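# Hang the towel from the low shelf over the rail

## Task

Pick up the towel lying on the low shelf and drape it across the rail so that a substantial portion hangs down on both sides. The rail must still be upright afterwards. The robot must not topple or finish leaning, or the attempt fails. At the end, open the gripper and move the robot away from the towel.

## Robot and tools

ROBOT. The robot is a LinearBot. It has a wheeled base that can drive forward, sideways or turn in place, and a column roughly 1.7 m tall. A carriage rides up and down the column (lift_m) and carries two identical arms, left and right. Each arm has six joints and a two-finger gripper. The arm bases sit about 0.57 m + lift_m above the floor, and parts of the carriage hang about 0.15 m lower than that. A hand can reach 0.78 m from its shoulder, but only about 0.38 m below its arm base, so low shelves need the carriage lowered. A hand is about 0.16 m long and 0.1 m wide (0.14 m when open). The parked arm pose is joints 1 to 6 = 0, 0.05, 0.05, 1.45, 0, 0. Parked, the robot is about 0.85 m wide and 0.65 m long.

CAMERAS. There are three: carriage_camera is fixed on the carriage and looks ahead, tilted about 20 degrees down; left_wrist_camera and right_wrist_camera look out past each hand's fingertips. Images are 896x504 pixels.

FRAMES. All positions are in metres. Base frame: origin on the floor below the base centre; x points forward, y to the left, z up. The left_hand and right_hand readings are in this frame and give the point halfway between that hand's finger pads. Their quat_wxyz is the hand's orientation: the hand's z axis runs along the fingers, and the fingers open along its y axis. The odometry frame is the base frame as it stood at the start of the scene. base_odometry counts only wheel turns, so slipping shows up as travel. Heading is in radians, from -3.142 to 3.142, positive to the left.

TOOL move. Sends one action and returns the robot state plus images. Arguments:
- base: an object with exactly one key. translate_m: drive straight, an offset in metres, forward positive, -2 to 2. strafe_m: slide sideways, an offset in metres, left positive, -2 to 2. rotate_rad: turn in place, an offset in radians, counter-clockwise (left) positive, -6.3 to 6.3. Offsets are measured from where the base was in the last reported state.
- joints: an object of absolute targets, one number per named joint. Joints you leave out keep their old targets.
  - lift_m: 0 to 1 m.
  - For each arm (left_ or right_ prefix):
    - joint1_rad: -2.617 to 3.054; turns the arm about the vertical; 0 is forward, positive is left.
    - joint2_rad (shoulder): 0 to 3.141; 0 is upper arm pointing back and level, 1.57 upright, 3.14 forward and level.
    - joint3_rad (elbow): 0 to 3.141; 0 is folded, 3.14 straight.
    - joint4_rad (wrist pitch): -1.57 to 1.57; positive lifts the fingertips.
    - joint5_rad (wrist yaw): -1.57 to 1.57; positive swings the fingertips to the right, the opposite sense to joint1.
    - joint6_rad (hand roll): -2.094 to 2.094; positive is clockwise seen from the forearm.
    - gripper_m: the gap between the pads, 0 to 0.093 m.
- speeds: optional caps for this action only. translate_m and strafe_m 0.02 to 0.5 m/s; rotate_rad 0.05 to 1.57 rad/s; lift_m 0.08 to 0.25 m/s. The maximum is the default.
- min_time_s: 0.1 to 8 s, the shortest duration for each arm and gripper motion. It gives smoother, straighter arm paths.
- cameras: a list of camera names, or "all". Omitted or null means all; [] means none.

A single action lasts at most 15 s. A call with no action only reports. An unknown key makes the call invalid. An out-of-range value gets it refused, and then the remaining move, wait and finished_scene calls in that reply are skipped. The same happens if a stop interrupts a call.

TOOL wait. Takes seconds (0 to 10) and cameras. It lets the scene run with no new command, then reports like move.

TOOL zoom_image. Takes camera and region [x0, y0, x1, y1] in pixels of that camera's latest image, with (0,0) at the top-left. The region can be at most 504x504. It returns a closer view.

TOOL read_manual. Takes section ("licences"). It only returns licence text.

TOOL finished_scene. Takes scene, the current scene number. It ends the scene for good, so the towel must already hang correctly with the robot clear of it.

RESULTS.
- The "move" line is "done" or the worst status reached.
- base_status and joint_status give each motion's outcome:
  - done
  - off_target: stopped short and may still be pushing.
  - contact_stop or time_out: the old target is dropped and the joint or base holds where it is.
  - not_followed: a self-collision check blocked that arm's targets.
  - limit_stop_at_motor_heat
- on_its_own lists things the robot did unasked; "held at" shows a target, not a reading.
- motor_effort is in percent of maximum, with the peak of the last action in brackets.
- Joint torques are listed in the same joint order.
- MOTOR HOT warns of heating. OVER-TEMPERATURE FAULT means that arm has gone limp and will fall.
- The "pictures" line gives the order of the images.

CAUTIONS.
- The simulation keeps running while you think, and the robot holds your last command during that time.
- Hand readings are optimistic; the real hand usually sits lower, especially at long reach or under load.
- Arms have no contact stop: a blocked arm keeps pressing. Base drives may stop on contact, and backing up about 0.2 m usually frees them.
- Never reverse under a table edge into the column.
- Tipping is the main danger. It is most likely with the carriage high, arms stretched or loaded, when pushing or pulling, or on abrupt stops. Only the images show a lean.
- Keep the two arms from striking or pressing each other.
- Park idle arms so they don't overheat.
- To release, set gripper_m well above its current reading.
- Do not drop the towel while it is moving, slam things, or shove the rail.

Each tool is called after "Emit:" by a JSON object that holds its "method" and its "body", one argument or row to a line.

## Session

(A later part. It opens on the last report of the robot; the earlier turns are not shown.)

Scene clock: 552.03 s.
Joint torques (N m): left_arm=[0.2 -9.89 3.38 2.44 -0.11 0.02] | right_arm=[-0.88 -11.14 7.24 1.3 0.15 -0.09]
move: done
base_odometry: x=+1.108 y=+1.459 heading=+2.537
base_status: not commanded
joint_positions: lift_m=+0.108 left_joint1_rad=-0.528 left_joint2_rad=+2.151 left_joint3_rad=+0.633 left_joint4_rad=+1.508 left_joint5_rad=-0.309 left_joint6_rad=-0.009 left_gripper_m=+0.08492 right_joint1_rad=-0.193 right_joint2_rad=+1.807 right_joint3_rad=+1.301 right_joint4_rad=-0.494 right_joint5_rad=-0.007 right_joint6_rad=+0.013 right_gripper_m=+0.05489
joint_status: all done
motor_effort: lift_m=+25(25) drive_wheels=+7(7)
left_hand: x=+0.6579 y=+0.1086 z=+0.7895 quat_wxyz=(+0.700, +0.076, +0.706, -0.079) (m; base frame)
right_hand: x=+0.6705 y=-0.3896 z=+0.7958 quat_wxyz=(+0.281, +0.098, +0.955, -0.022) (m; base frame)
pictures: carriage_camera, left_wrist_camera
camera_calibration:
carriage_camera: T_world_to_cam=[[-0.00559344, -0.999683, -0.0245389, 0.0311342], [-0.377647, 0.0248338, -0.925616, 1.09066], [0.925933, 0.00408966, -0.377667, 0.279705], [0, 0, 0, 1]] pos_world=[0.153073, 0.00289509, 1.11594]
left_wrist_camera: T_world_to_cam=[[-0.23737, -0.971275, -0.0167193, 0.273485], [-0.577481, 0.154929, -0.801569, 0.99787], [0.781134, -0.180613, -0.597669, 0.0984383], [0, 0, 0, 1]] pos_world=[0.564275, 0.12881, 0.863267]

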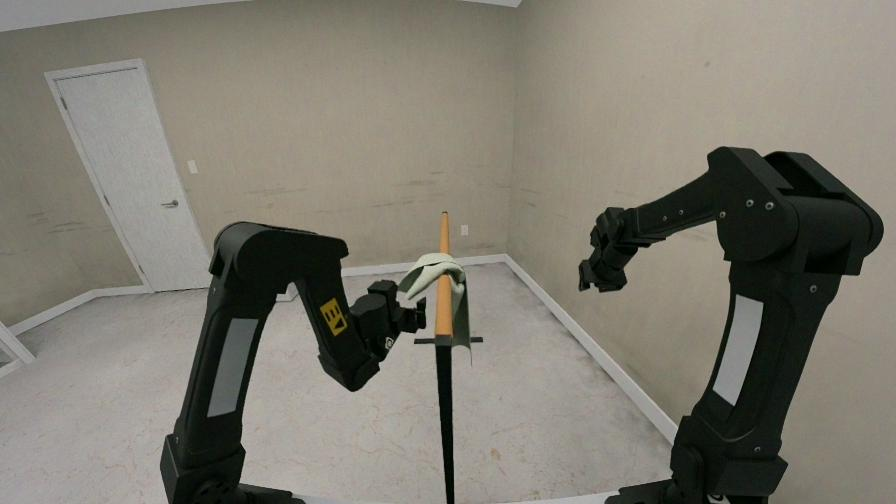

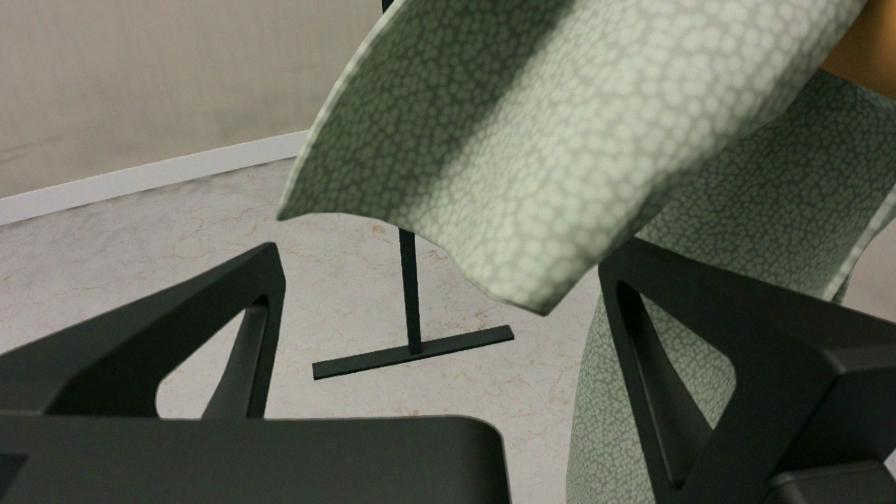

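Emit:
{"method": "move", "body": {
  "joints": {"lift_m": 0.035},
  "cameras": []
}}

Emit:
{"method": "move", "body": {
  "joints": {"left_joint1_rad": -0.42, "left_joint6_rad": -2.05, "left_gripper_m": 0.09},
  "min_time_s": 2.5,
  "cameras": ["carriage_camera", "left_wrist_camera"]
}}

Scene clock: 566.93 s.
Joint torques (N m): left_arm=[0.14 -9.8 3.41 2.5 -0.09 0] | right_arm=[-0.87 -10.93 7.19 1.33 0.16 -0.07]
move: done
base_odometry: x=+1.108 y=+1.459 heading=+2.537
base_status: not commanded
joint_positions: lift_m=+0.035 left_joint1_rad=-0.528 left_joint2_rad=+2.150 left_joint3_rad=+0.633 left_joint4_rad=+1.505 left_joint5_rad=-0.309 left_joint6_rad=-0.008 left_gripper_m=+0.08492 right_joint1_rad=-0.193 right_joint2_rad=+1.806 right_joint3_rad=+1.301 right_joint4_rad=-0.494 right_joint5_rad=-0.007 right_joint6_rad=+0.013 right_gripper_m=+0.05489
joint_status: all done
motor_effort: lift_m=+19(20) drive_wheels=+7(7)
left_hand: x=+0.6579 y=+0.1086 z=+0.7166 quat_wxyz=(+0.699, +0.076, +0.707, -0.078) (m; base frame)
right_hand: x=+0.6706 y=-0.3897 z=+0.7237 quat_wxyz=(+0.281, +0.098, +0.954, -0.022) (m; base frame)
pictures: none
No camera images: "cameras" was empty.

Scene clock: 569.83 s.
Joint torques (N m): left_arm=[0.29 -9.68 3.32 2.45 -0.09 -0.1] | right_arm=[-0.83 -11.12 7.31 1.31 0.15 -0.08]
move: done
base_odometry: x=+1.108 y=+1.459 heading=+2.537
base_status: not commanded
joint_positions: lift_m=+0.035 left_joint1_rad=-0.426 left_joint2_rad=+2.150 left_joint3_rad=+0.633 left_joint4_rad=+1.505 left_joint5_rad=-0.309 left_joint6_rad=-2.038 left_gripper_m=+0.08992 right_joint1_rad=-0.193 right_joint2_rad=+1.806 right_joint3_rad=+1.301 right_joint4_rad=-0.494 right_joint5_rad=-0.007 right_joint6_rad=+0.013 right_gripper_m=+0.05489
joint_status: all done
motor_effort: lift_m=+20(20) drive_wheels=+7(7)
left_hand: x=+0.6754 y=+0.1540 z=+0.7166 quat_wxyz=(+0.334, -0.582, +0.409, -0.619) (m; base frame)
right_hand: x=+0.6706 y=-0.3897 z=+0.7237 quat_wxyz=(+0.281, +0.098, +0.954, -0.022) (m; base frame)
pictures: carriage_camera, left_wrist_camera
camera_calibration:
carriage_camera: T_world_to_cam=[[-0.00559344, -0.999683, -0.0245389, 0.0293583], [-0.377647, 0.0248338, -0.925616, 1.02368], [0.925933, 0.00408966, -0.377667, 0.252374], [0, 0, 0, 1]] pos_world=[0.153073, 0.00289509, 1.04357]
left_wrist_camera: T_world_to_cam=[[0.0398684, 0.424842, 0.904389, -0.741778], [-0.668194, -0.661621, 0.340257, 0.31127], [0.742918, -0.617873, 0.257499, -0.470273], [0, 0, 0, 1]] pos_world=[0.586936, 0.230513, 0.686039]

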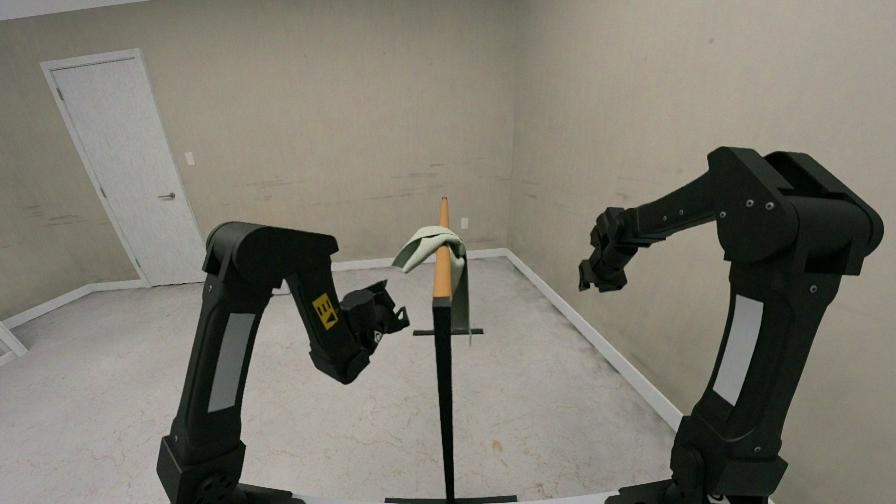

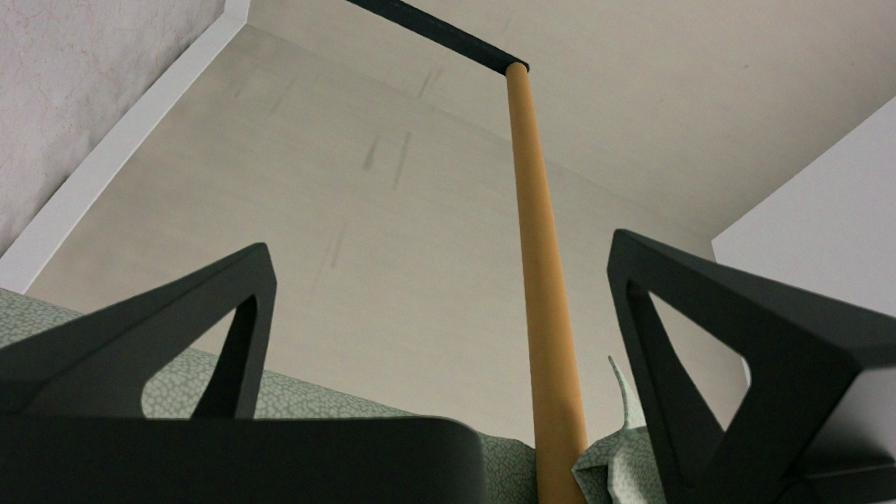

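Emit:
{"method": "move", "body": {
  "joints": {"lift_m": 0.108},
  "cameras": ["carriage_camera", "left_wrist_camera"]
}}

Emit:
{"method": "zoom_image", "body": {
  "camera": "carriage_camera",
  "region": [340, 220, 520, 370]
}}

Scene clock: 575.13 s.
Joint torques (N m): left_arm=[0.25 -9.83 3.54 2.42 -0.1 -0.1] | right_arm=[-0.83 -11.04 7.35 1.33 0.16 -0.09]
move: done
base_odometry: x=+1.108 y=+1.459 heading=+2.537
base_status: not commanded
joint_positions: lift_m=+0.108 left_joint1_rad=-0.426 left_joint2_rad=+2.150 left_joint3_rad=+0.633 left_joint4_rad=+1.507 left_joint5_rad=-0.309 left_joint6_rad=-2.041 left_gripper_m=+0.08992 right_joint1_rad=-0.193 right_joint2_rad=+1.806 right_joint3_rad=+1.301 right_joint4_rad=-0.495 right_joint5_rad=-0.007 right_joint6_rad=+0.013 right_gripper_m=+0.05489
joint_status: all done
motor_effort: lift_m=+25(30) drive_wheels=+7(8)
left_hand: x=+0.6752 y=+0.1541 z=+0.7892 quat_wxyz=(+0.333, -0.582, +0.407, -0.620) (m; base frame)
right_hand: x=+0.6703 y=-0.3896 z=+0.7958 quat_wxyz=(+0.280, +0.098, +0.955, -0.022) (m; base frame)
pictures: carriage_camera, left_wrist_camera
camera_calibration:
carriage_camera: T_world_to_cam=[[-0.00559344, -0.999683, -0.0245389, 0.0311333], [-0.377647, 0.0248338, -0.925616, 1.09063], [0.925933, 0.00408966, -0.377667, 0.279692], [0, 0, 0, 1]] pos_world=[0.153073, 0.00289509, 1.1159]
left_wrist_camera: T_world_to_cam=[[0.0388821, 0.42781, 0.903032, -0.806219], [-0.668542, -0.660521, 0.341706, 0.285415], [0.742657, -0.617001, 0.260326, -0.490999], [0, 0, 0, 1]] pos_world=[0.586803, 0.230484, 0.758334]

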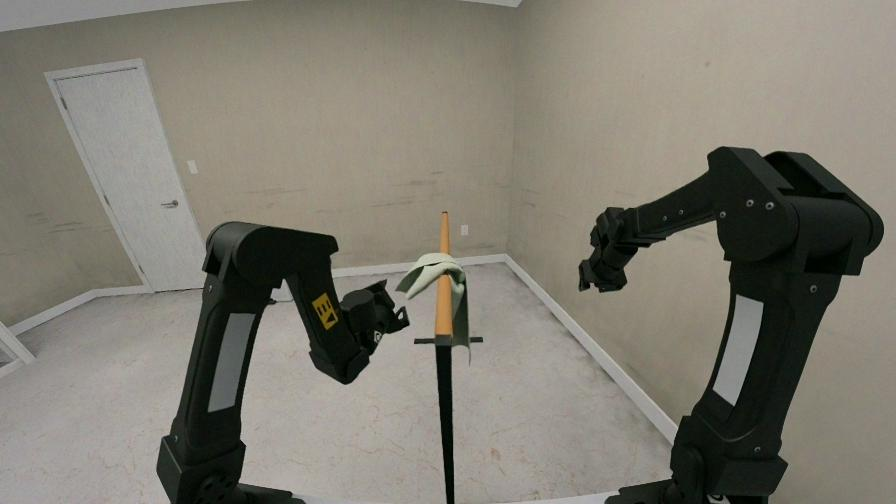

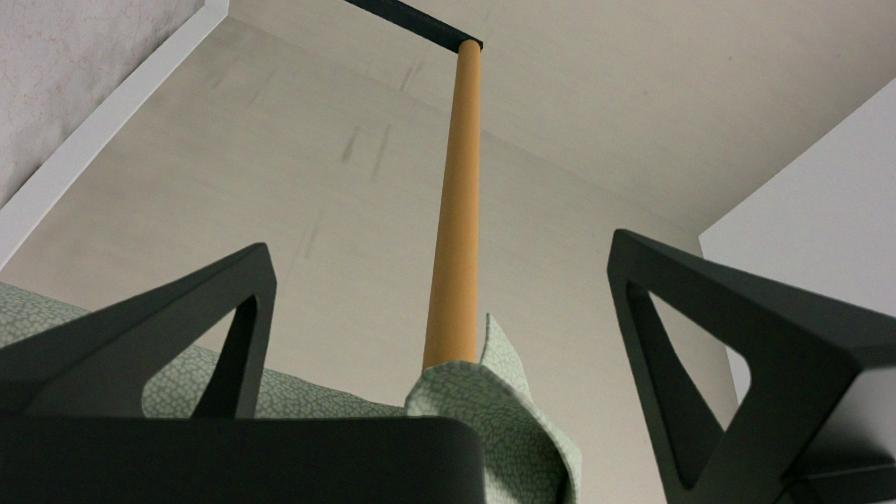

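Scaled by 2.800 from the camera's 896x504 image, which has a finer 1280x720 frame.

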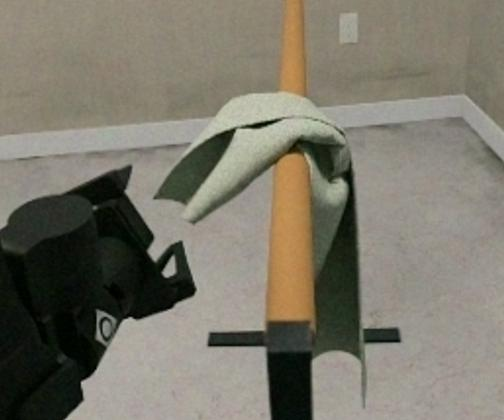

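Emit:
{"method": "move", "body": {
  "joints": {"left_joint1_rad": -0.53},
  "min_time_s": 1.5,
  "cameras": ["carriage_camera", "left_wrist_camera"]
}}

Emit:
{"method": "zoom_image", "body": {
  "camera": "carriage_camera",
  "region": [340, 220, 520, 370]
}}

Scene clock: 582.63 s.
Joint torques (N m): left_arm=[-0.81 -9.77 3.38 2.42 -0.1 -0.1] | right_arm=[-0.88 -11.06 7.3 1.32 0.15 -0.07]
move: done
base_odometry: x=+1.108 y=+1.459 heading=+2.537
base_status: not commanded
joint_positions: lift_m=+0.108 left_joint1_rad=-0.524 left_joint2_rad=+2.150 left_joint3_rad=+0.633 left_joint4_rad=+1.507 left_joint5_rad=-0.309 left_joint6_rad=-2.041 left_gripper_m=+0.08992 right_joint1_rad=-0.193 right_joint2_rad=+1.806 right_joint3_rad=+1.301 right_joint4_rad=-0.495 right_joint5_rad=-0.007 right_joint6_rad=+0.013 right_gripper_m=+0.05489
joint_status: all done
motor_effort: lift_m=+25(25) drive_wheels=+7(7)
left_hand: x=+0.6585 y=+0.1103 z=+0.7892 quat_wxyz=(+0.302, -0.562, +0.436, -0.635) (m; base frame)
right_hand: x=+0.6703 y=-0.3896 z=+0.7958 quat_wxyz=(+0.280, +0.098, +0.955, -0.022) (m; base frame)
pictures: carriage_camera, left_wrist_camera
camera_calibration:
carriage_camera: T_world_to_cam=[[-0.00559344, -0.999683, -0.0245389, 0.0311333], [-0.377647, 0.0248338, -0.925616, 1.09063], [0.925933, 0.00408966, -0.377667, 0.279692], [0, 0, 0, 1]] pos_world=[0.153073, 0.00289509, 1.1159]
left_wrist_camera: T_world_to_cam=[[0.0805703, 0.421949, 0.903032, -0.813651], [-0.729985, -0.591911, 0.341706, 0.278204], [0.678698, -0.686731, 0.260326, -0.455752], [0, 0, 0, 1]] pos_world=[0.577959, 0.195013, 0.758334]

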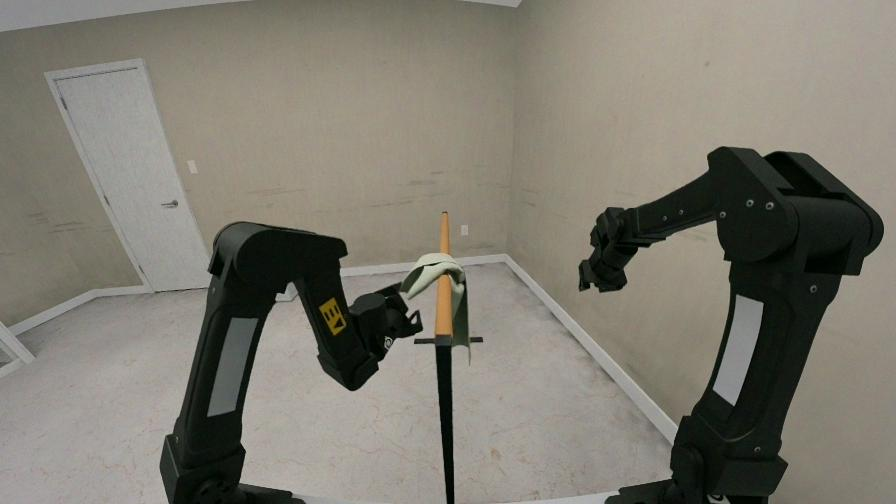

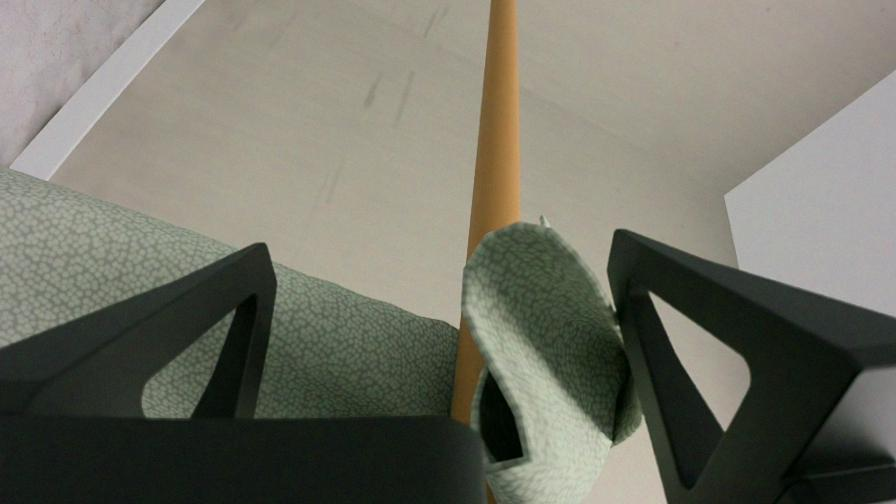

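Scaled by 2.800 from the camera's 896x504 image, which has a finer 1280x720 frame.

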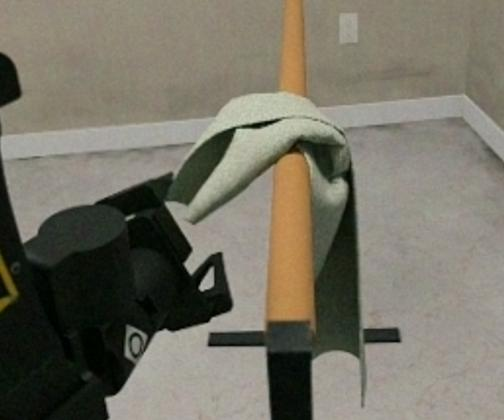

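Emit:
{"method": "move", "body": {
  "joints": {"lift_m": 0.128},
  "cameras": ["carriage_camera", "left_wrist_camera"]
}}

Emit:
{"method": "zoom_image", "body": {
  "camera": "carriage_camera",
  "region": [340, 220, 520, 370]
}}

Scene clock: 593.67 s.
Joint torques (N m): left_arm=[-0.84 -9.66 3.52 2.4 -0.09 -0.09] | right_arm=[-0.88 -10.99 7.39 1.34 0.16 -0.09]
move: done
base_odometry: x=+1.108 y=+1.459 heading=+2.537
base_status: not commanded
joint_positions: lift_m=+0.128 left_joint1_rad=-0.524 left_joint2_rad=+2.149 left_joint3_rad=+0.633 left_joint4_rad=+1.509 left_joint5_rad=-0.309 left_joint6_rad=-2.041 left_gripper_m=+0.08992 right_joint1_rad=-0.193 right_joint2_rad=+1.806 right_joint3_rad=+1.301 right_joint4_rad=-0.495 right_joint5_rad=-0.007 right_joint6_rad=+0.013 right_gripper_m=+0.05489
joint_status: all done
motor_effort: lift_m=+24(30) drive_wheels=+7(7)
left_hand: x=+0.6585 y=+0.1103 z=+0.8102 quat_wxyz=(+0.303, -0.561, +0.435, -0.636) (m; base frame)
right_hand: x=+0.6704 y=-0.3896 z=+0.8163 quat_wxyz=(+0.281, +0.098, +0.955, -0.022) (m; base frame)
pictures: carriage_camera, left_wrist_camera
camera_calibration:
carriage_camera: T_world_to_cam=[[-0.00559344, -0.999683, -0.0245389, 0.0316256], [-0.377647, 0.0248338, -0.925616, 1.1092], [0.925933, 0.00408966, -0.377667, 0.287268], [0, 0, 0, 1]] pos_world=[0.153073, 0.00289509, 1.13596]
left_wrist_camera: T_world_to_cam=[[0.0782572, 0.423665, 0.902432, -0.83075], [-0.730857, -0.591265, 0.34096, 0.27216], [0.678029, -0.686231, 0.263368, -0.463307], [0, 0, 0, 1]] pos_world=[0.578057, 0.194942, 0.77892]

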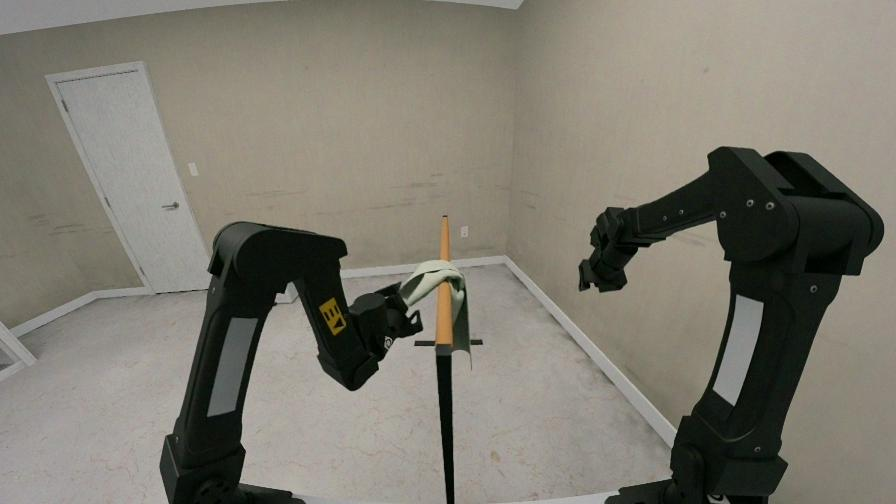

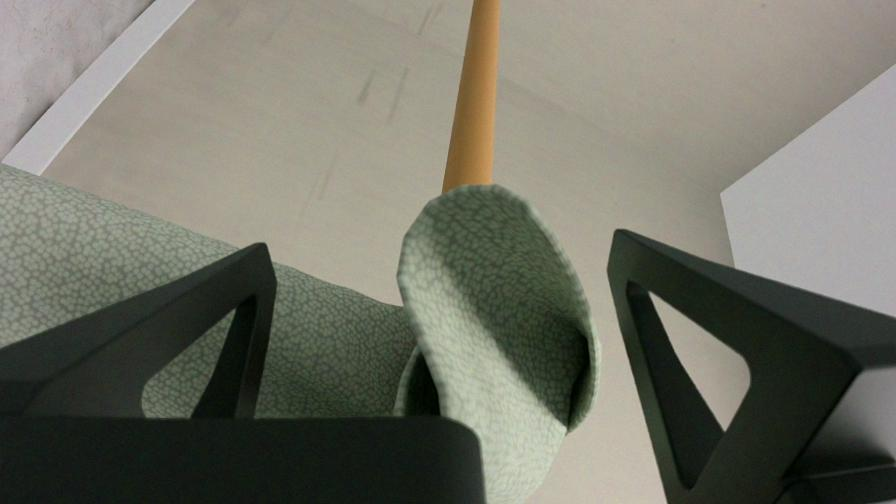

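Scaled by 2.800 from the camera's 896x504 image, which has a finer 1280x720 frame.

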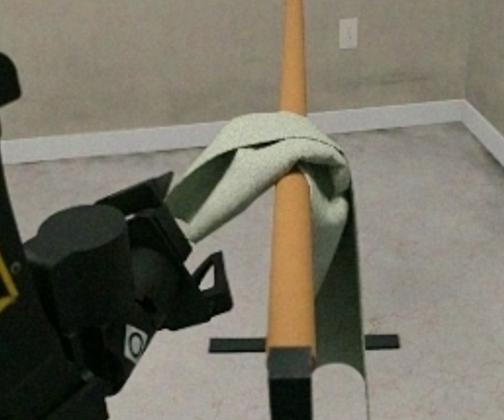

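Emit:
{"method": "move", "body": {
  "joints": {"left_gripper_m": 0.0},
  "min_time_s": 3,
  "cameras": ["carriage_camera", "left_wrist_camera"]
}}

Emit:
{"method": "zoom_image", "body": {
  "camera": "carriage_camera",
  "region": [340, 220, 520, 370]
}}

Scene clock: 607.87 s.
Joint torques (N m): left_arm=[-0.87 -9.62 3.45 2.4 -0.11 -0.11] | right_arm=[-0.88 -11.02 7.2 1.32 0.16 -0.09]
move: done
base_odometry: x=+1.108 y=+1.459 heading=+2.537
base_status: not commanded
joint_positions: lift_m=+0.128 left_joint1_rad=-0.524 left_joint2_rad=+2.149 left_joint3_rad=+0.633 left_joint4_rad=+1.509 left_joint5_rad=-0.309 left_joint6_rad=-2.042 left_gripper_m=+0.00183 right_joint1_rad=-0.193 right_joint2_rad=+1.806 right_joint3_rad=+1.301 right_joint4_rad=-0.495 right_joint5_rad=-0.007 right_joint6_rad=+0.013 right_gripper_m=+0.05489
joint_status: all done
motor_effort: lift_m=+25(25) drive_wheels=+7(7)
left_hand: x=+0.6585 y=+0.1103 z=+0.8102 quat_wxyz=(+0.302, -0.561, +0.434, -0.636) (m; base frame)
right_hand: x=+0.6704 y=-0.3896 z=+0.8163 quat_wxyz=(+0.281, +0.098, +0.955, -0.022) (m; base frame)
pictures: carriage_camera, left_wrist_camera
camera_calibration:
carriage_camera: T_world_to_cam=[[-0.00559344, -0.999683, -0.0245389, 0.0316256], [-0.377647, 0.0248338, -0.925616, 1.1092], [0.925933, 0.00408966, -0.377667, 0.287268], [0, 0, 0, 1]] pos_world=[0.153073, 0.00289509, 1.13596]
left_wrist_camera: T_world_to_cam=[[0.0783295, 0.424001, 0.902268, -0.830701], [-0.730828, -0.59114, 0.34124, 0.2719], [0.678053, -0.686131, 0.263568, -0.463496], [0, 0, 0, 1]] pos_world=[0.578055, 0.19493, 0.778895]

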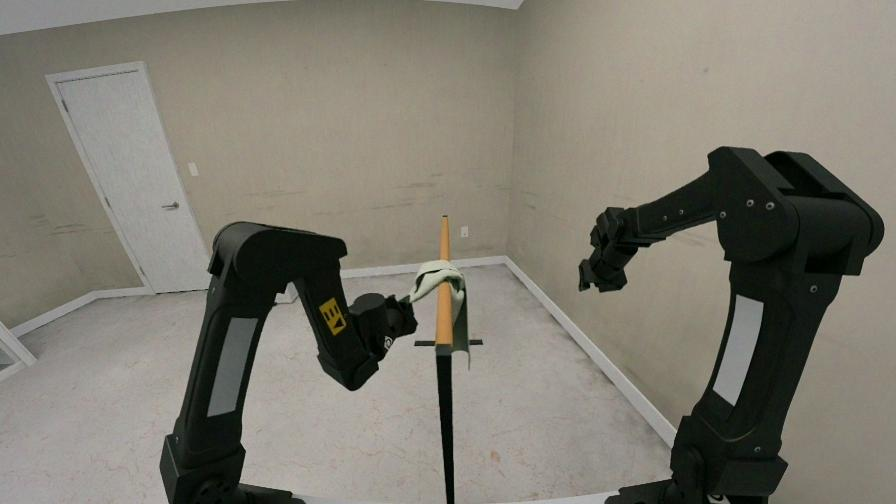

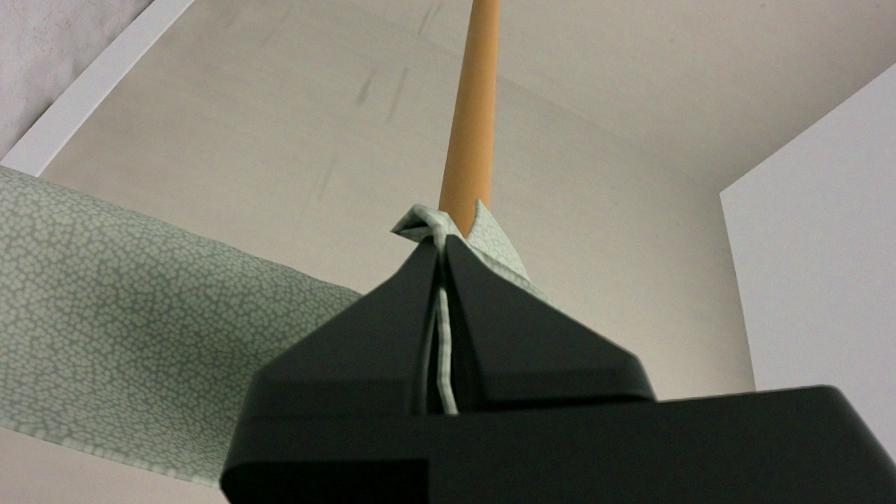

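Scaled by 2.800 from the camera's 896x504 image, which has a finer 1280x720 frame.

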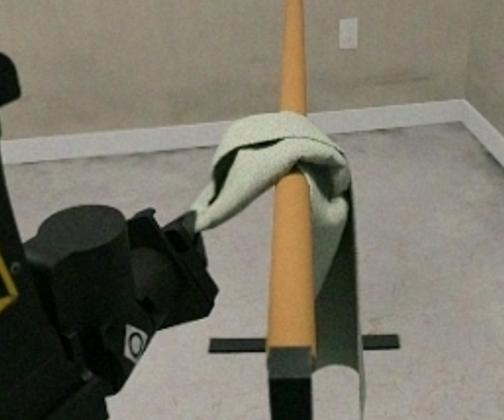

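Emit:
{"method": "move", "body": {
  "joints": {"lift_m": 0.095},
  "speeds": {"lift_m": 0.08},
  "cameras": ["carriage_camera"]
}}

Emit:
{"method": "zoom_image", "body": {
  "camera": "carriage_camera",
  "region": [340, 220, 520, 370]
}}

Emit:
{"method": "move", "body": {
  "joints": {"lift_m": 0.068},
  "speeds": {"lift_m": 0.08},
  "cameras": ["carriage_camera", "left_wrist_camera"]
}}

Emit:
{"method": "zoom_image", "body": {
  "camera": "carriage_camera",
  "region": [340, 200, 520, 350]
}}

Scene clock: 614.30 s.
Joint torques (N m): left_arm=[-0.9 -9.58 3.38 2.38 -0.1 -0.11] | right_arm=[-0.92 -10.85 7.16 1.29 0.16 -0.08]
move: done
base_odometry: x=+1.108 y=+1.459 heading=+2.537
base_status: not commanded
joint_positions: lift_m=+0.095 left_joint1_rad=-0.524 left_joint2_rad=+2.149 left_joint3_rad=+0.633 left_joint4_rad=+1.511 left_joint5_rad=-0.309 left_joint6_rad=-2.042 left_gripper_m=+0.00182 right_joint1_rad=-0.193 right_joint2_rad=+1.806 right_joint3_rad=+1.301 right_joint4_rad=-0.494 right_joint5_rad=-0.007 right_joint6_rad=+0.013 right_gripper_m=+0.05489
joint_status: all done
motor_effort: lift_m=+20(20) drive_wheels=+7(7)
left_hand: x=+0.6585 y=+0.1103 z=+0.7783 quat_wxyz=(+0.302, -0.561, +0.434, -0.637) (m; base frame)
right_hand: x=+0.6706 y=-0.3897 z=+0.7840 quat_wxyz=(+0.281, +0.098, +0.954, -0.022) (m; base frame)
pictures: carriage_camera
camera_calibration:
carriage_camera: T_world_to_cam=[[-0.00559344, -0.999683, -0.0245389, 0.0308291], [-0.377647, 0.0248338, -0.925616, 1.07916], [0.925933, 0.00408966, -0.377667, 0.27501], [0, 0, 0, 1]] pos_world=[0.153073, 0.00289509, 1.10351]

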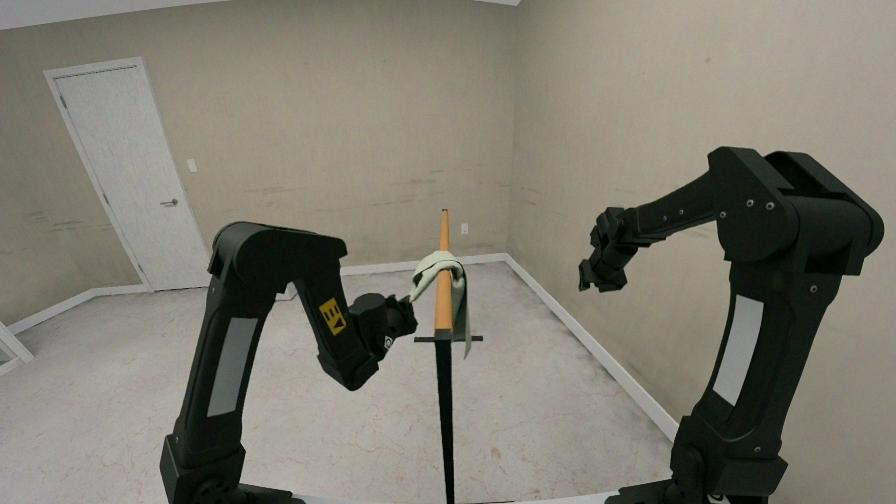

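Scaled by 2.800 from the camera's 896x504 image, which has a finer 1280x720 frame.

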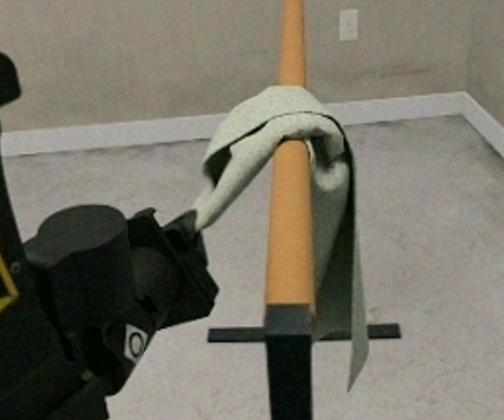

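Scene clock: 615.00 s.
Joint torques (N m): left_arm=[-0.81 -9.58 3.34 2.4 -0.1 -0.09] | right_arm=[-0.8 -11 7.17 1.32 0.16 -0.07]
move: done
base_odometry: x=+1.108 y=+1.459 heading=+2.537
base_status: not commanded
joint_positions: lift_m=+0.068 left_joint1_rad=-0.524 left_joint2_rad=+2.149 left_joint3_rad=+0.633 left_joint4_rad=+1.510 left_joint5_rad=-0.309 left_joint6_rad=-2.042 left_gripper_m=+0.00182 right_joint1_rad=-0.193 right_joint2_rad=+1.805 right_joint3_rad=+1.301 right_joint4_rad=-0.495 right_joint5_rad=-0.007 right_joint6_rad=+0.013 right_gripper_m=+0.05489
joint_status: all done
motor_effort: lift_m=+20(20) drive_wheels=-6(8)
left_hand: x=+0.6585 y=+0.1103 z=+0.7512 quat_wxyz=(+0.302, -0.561, +0.434, -0.637) (m; base frame)
right_hand: x=+0.6704 y=-0.3896 z=+0.7570 quat_wxyz=(+0.281, +0.098, +0.954, -0.022) (m; base frame)
pictures: carriage_camera, left_wrist_camera
camera_calibration:
carriage_camera: T_world_to_cam=[[-0.00559344, -0.999683, -0.0245389, 0.0301664], [-0.377647, 0.0248338, -0.925616, 1.05416], [0.925933, 0.00408966, -0.377667, 0.26481], [0, 0, 0, 1]] pos_world=[0.153073, 0.00289509, 1.0765]
left_wrist_camera: T_world_to_cam=[[0.0771376, 0.42469, 0.902047, -0.776573], [-0.731278, -0.59088, 0.340725, 0.292697], [0.677704, -0.68593, 0.264988, -0.448808], [0, 0, 0, 1]] pos_world=[0.578105, 0.194901, 0.719704]

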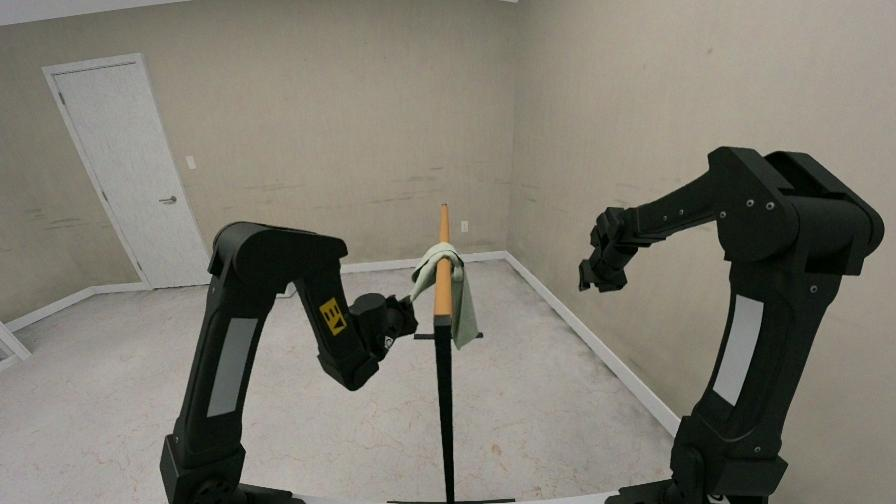

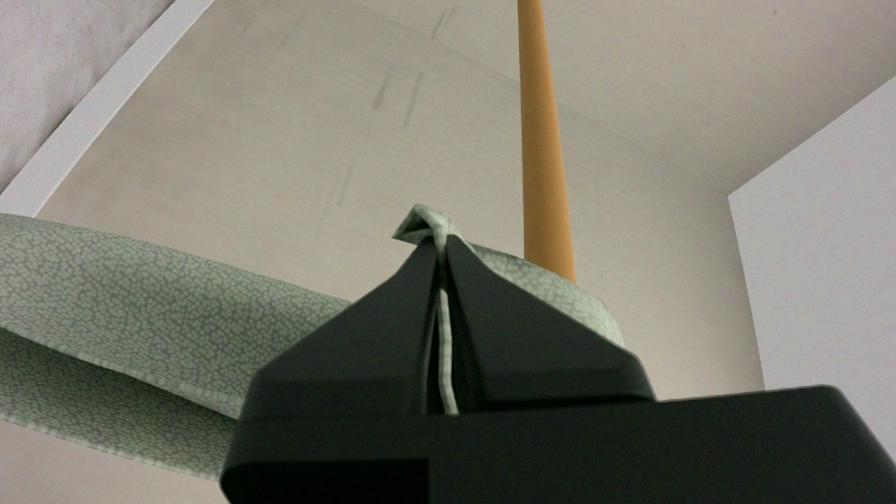

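Scaled by 2.800 from the camera's 896x504 image, which has a finer 1280x720 frame.

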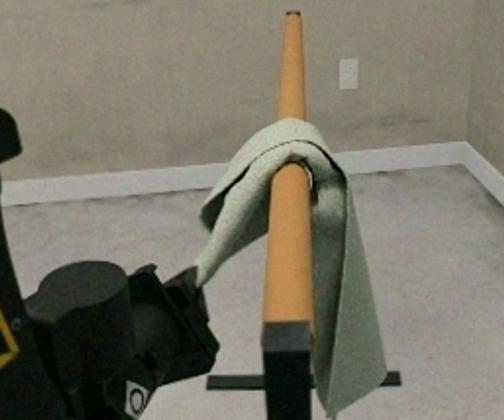

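Emit:
{"method": "move", "body": {
  "joints": {"lift_m": 0.04},
  "speeds": {"lift_m": 0.08},
  "cameras": ["carriage_camera", "left_wrist_camera"]
}}

Emit:
{"method": "zoom_image", "body": {
  "camera": "carriage_camera",
  "region": [340, 200, 520, 350]
}}

Scene clock: 622.77 s.
Joint torques (N m): left_arm=[-0.72 -9.54 3.45 2.31 -0.09 -0.09] | right_arm=[-0.87 -11.04 7.42 1.32 0.14 -0.09]
move: done
base_odometry: x=+1.108 y=+1.459 heading=+2.537
base_status: not commanded
joint_positions: lift_m=+0.040 left_joint1_rad=-0.526 left_joint2_rad=+2.149 left_joint3_rad=+0.633 left_joint4_rad=+1.518 left_joint5_rad=-0.309 left_joint6_rad=-2.042 left_gripper_m=+0.00182 right_joint1_rad=-0.193 right_joint2_rad=+1.805 right_joint3_rad=+1.301 right_joint4_rad=-0.495 right_joint5_rad=-0.007 right_joint6_rad=+0.013 right_gripper_m=+0.05489
joint_status: all done
motor_effort: lift_m=+20(21) drive_wheels=+7(7)
left_hand: x=+0.6581 y=+0.1093 z=+0.7251 quat_wxyz=(+0.302, -0.559, +0.432, -0.640) (m; base frame)
right_hand: x=+0.6704 y=-0.3896 z=+0.7289 quat_wxyz=(+0.281, +0.098, +0.954, -0.022) (m; base frame)
pictures: carriage_camera, left_wrist_camera
camera_calibration:
carriage_camera: T_world_to_cam=[[-0.00559344, -0.999683, -0.0245389, 0.0294788], [-0.377647, 0.0248338, -0.925616, 1.02822], [0.925933, 0.00408966, -0.377667, 0.254228], [0, 0, 0, 1]] pos_world=[0.153073, 0.00289509, 1.04848]
left_wrist_camera: T_world_to_cam=[[0.0720143, 0.428811, 0.900519, -0.748601], [-0.734924, -0.587586, 0.33857, 0.304259], [0.674315, -0.686195, 0.272829, -0.445735], [0, 0, 0, 1]] pos_world=[0.578083, 0.193925, 0.692727]

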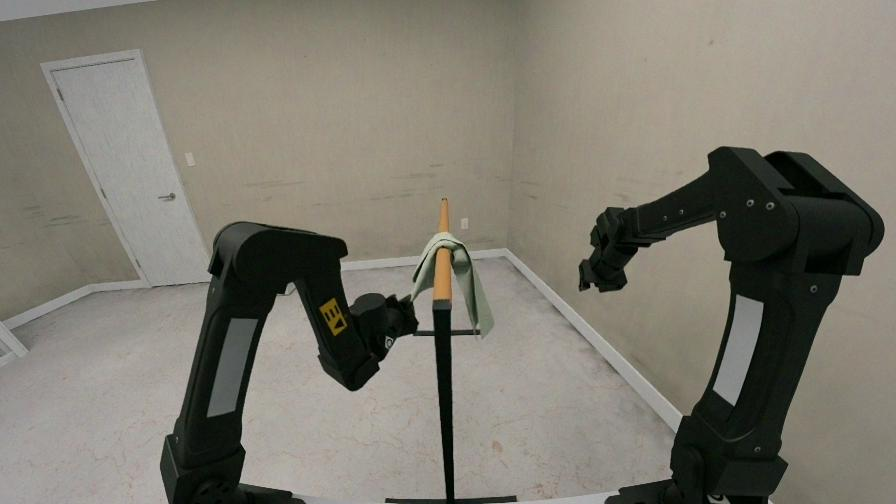

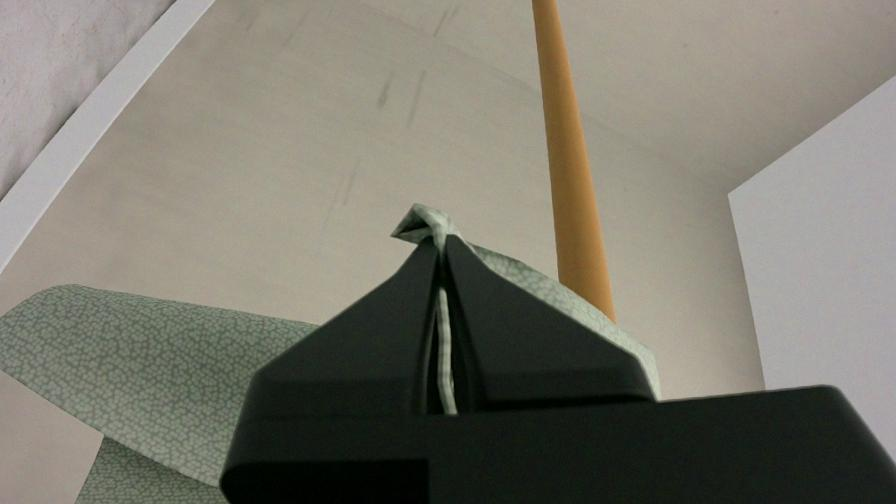

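Scaled by 2.800 from the camera's 896x504 image, which has a finer 1280x720 frame.

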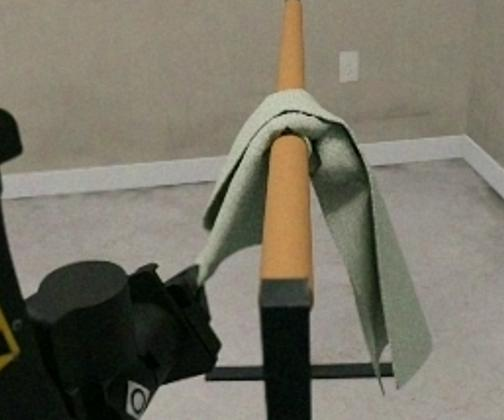

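Emit:
{"method": "wait", "body": {
  "seconds": 1.5,
  "cameras": ["carriage_camera", "left_wrist_camera"]
}}

Emit:
{"method": "zoom_image", "body": {
  "camera": "carriage_camera",
  "region": [340, 200, 520, 350]
}}

Scene clock: 627.80 s.
Joint torques (N m): left_arm=[-0.59 -9.55 3.47 2.29 -0.11 -0.09] | right_arm=[-0.79 -11 7.25 1.31 0.15 -0.07]
base_odometry: x=+1.108 y=+1.459 heading=+2.537
base_status: not commanded
joint_positions: lift_m=+0.040 left_joint1_rad=-0.526 left_joint2_rad=+2.149 left_joint3_rad=+0.633 left_joint4_rad=+1.518 left_joint5_rad=-0.309 left_joint6_rad=-2.042 left_gripper_m=+0.00181 right_joint1_rad=-0.193 right_joint2_rad=+1.805 right_joint3_rad=+1.301 right_joint4_rad=-0.495 right_joint5_rad=-0.007 right_joint6_rad=+0.013 right_gripper_m=+0.05489
joint_status: all done
motor_effort: lift_m=+20(21) drive_wheels=+7(7)
left_hand: x=+0.6581 y=+0.1093 z=+0.7251 quat_wxyz=(+0.302, -0.559, +0.432, -0.640) (m; base frame)
right_hand: x=+0.6704 y=-0.3896 z=+0.7289 quat_wxyz=(+0.281, +0.098, +0.954, -0.022) (m; base frame)
wait: 1.50 s; at rest from the start
pictures: carriage_camera, left_wrist_camera
camera_calibration:
carriage_camera: T_world_to_cam=[[-0.00559344, -0.999683, -0.0245389, 0.0294788], [-0.377647, 0.0248338, -0.925616, 1.02822], [0.925933, 0.00408966, -0.377667, 0.254228], [0, 0, 0, 1]] pos_world=[0.153073, 0.00289509, 1.04848]
left_wrist_camera: T_world_to_cam=[[0.0720143, 0.428811, 0.900519, -0.748601], [-0.734924, -0.587586, 0.33857, 0.304259], [0.674315, -0.686195, 0.272829, -0.445735], [0, 0, 0, 1]] pos_world=[0.578083, 0.193925, 0.692727]

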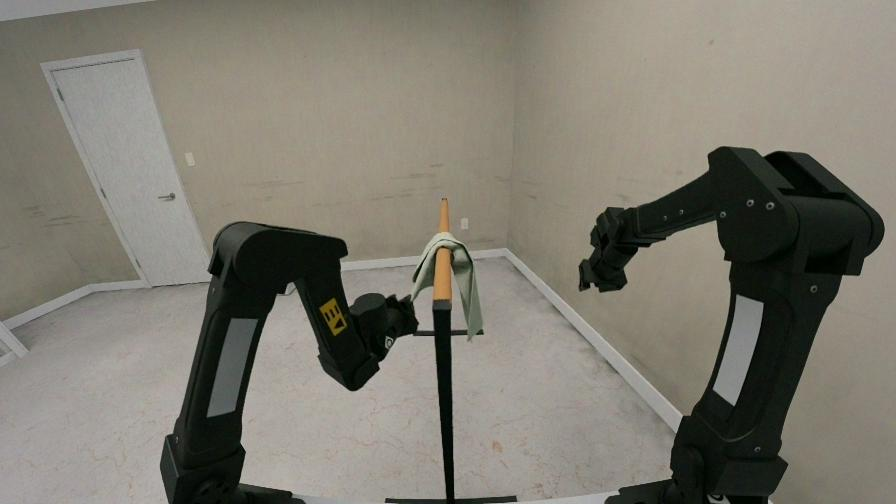

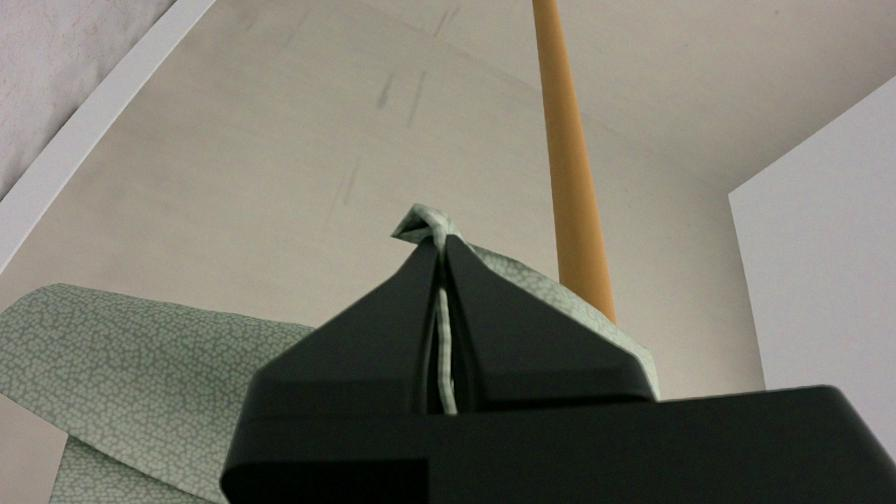

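Scaled by 2.800 from the camera's 896x504 image, which has a finer 1280x720 frame.

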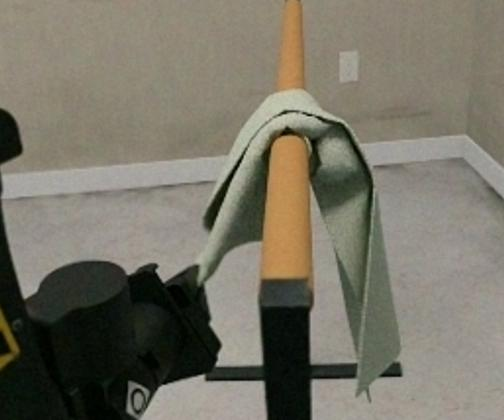

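Emit:
{"method": "move", "body": {
  "joints": {"left_joint1_rad": -0.61, "lift_m": 0.026},
  "speeds": {"lift_m": 0.08},
  "min_time_s": 2,
  "cameras": ["carriage_camera", "left_wrist_camera"]
}}

Emit:
{"method": "zoom_image", "body": {
  "camera": "carriage_camera",
  "region": [340, 200, 520, 350]
}}

Scene clock: 646.93 s.
Joint torques (N m): left_arm=[-0.92 -9.57 3.41 2.2 -0.08 -0.09] | right_arm=[-0.84 -11.02 7.25 1.31 0.16 -0.08]
move: done
base_odometry: x=+1.108 y=+1.459 heading=+2.537
base_status: not commanded
joint_positions: lift_m=+0.026 left_joint1_rad=-0.603 left_joint2_rad=+2.148 left_joint3_rad=+0.633 left_joint4_rad=+1.526 left_joint5_rad=-0.309 left_joint6_rad=-2.043 left_gripper_m=+0.00181 right_joint1_rad=-0.193 right_joint2_rad=+1.805 right_joint3_rad=+1.301 right_joint4_rad=-0.495 right_joint5_rad=-0.007 right_joint6_rad=+0.013 right_gripper_m=+0.05489
joint_status: all done
motor_effort: lift_m=+20(20) drive_wheels=-6(7)
left_hand: x=+0.6419 y=+0.0764 z=+0.7132 quat_wxyz=(+0.277, -0.541, +0.451, -0.654) (m; base frame)
right_hand: x=+0.6704 y=-0.3896 z=+0.7150 quat_wxyz=(+0.281, +0.098, +0.954, -0.022) (m; base frame)
pictures: carriage_camera, left_wrist_camera
camera_calibration:
carriage_camera: T_world_to_cam=[[-0.00559344, -0.999683, -0.0245389, 0.0291364], [-0.377647, 0.0248338, -0.925616, 1.01531], [0.925933, 0.00408966, -0.377667, 0.248958], [0, 0, 0, 1]] pos_world=[0.153073, 0.00289509, 1.03452]
left_wrist_camera: T_world_to_cam=[[0.0988137, 0.426452, 0.899097, -0.738556], [-0.779964, -0.527905, 0.336112, 0.303231], [0.617973, -0.734476, 0.280453, -0.419773], [0, 0, 0, 1]] pos_world=[0.568897, 0.166723, 0.67984]

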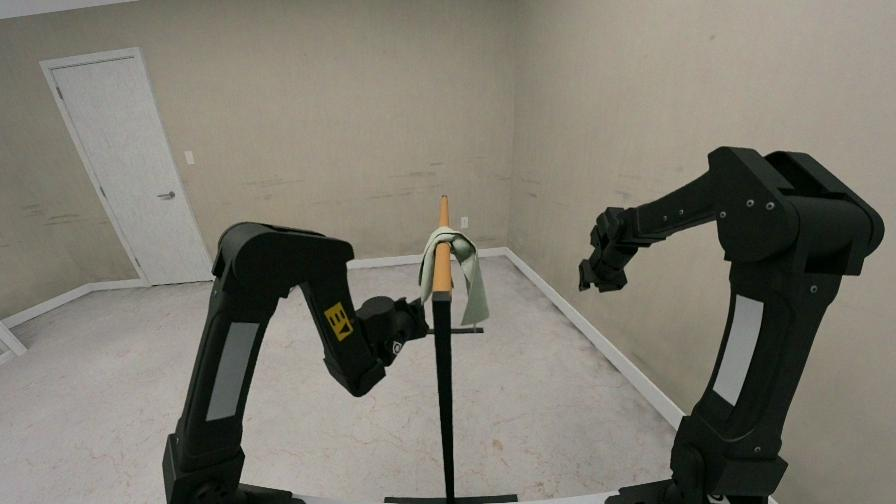

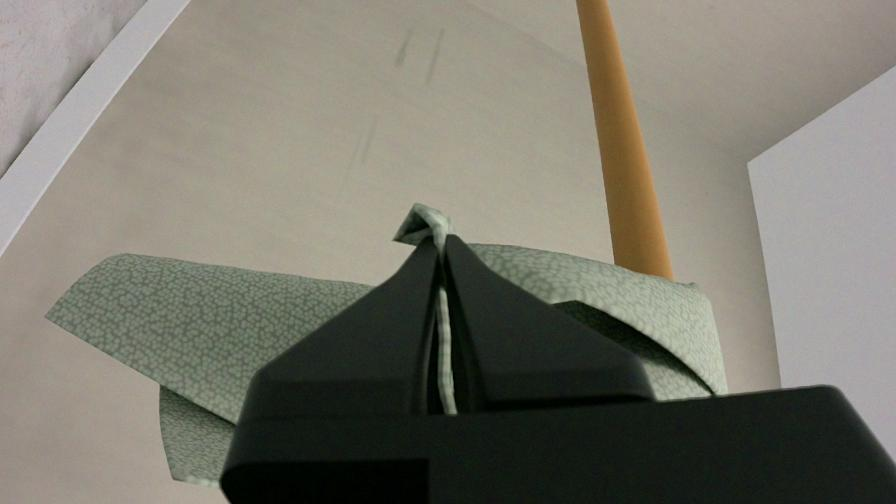

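Scaled by 2.800 from the camera's 896x504 image, which has a finer 1280x720 frame.

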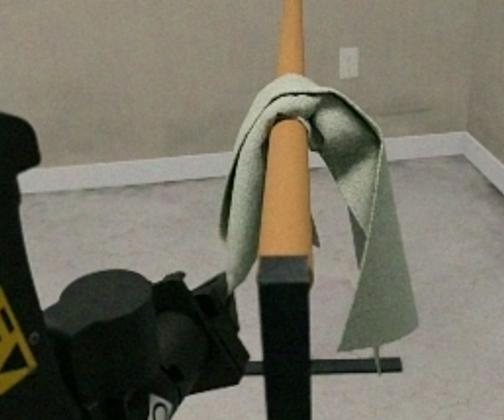

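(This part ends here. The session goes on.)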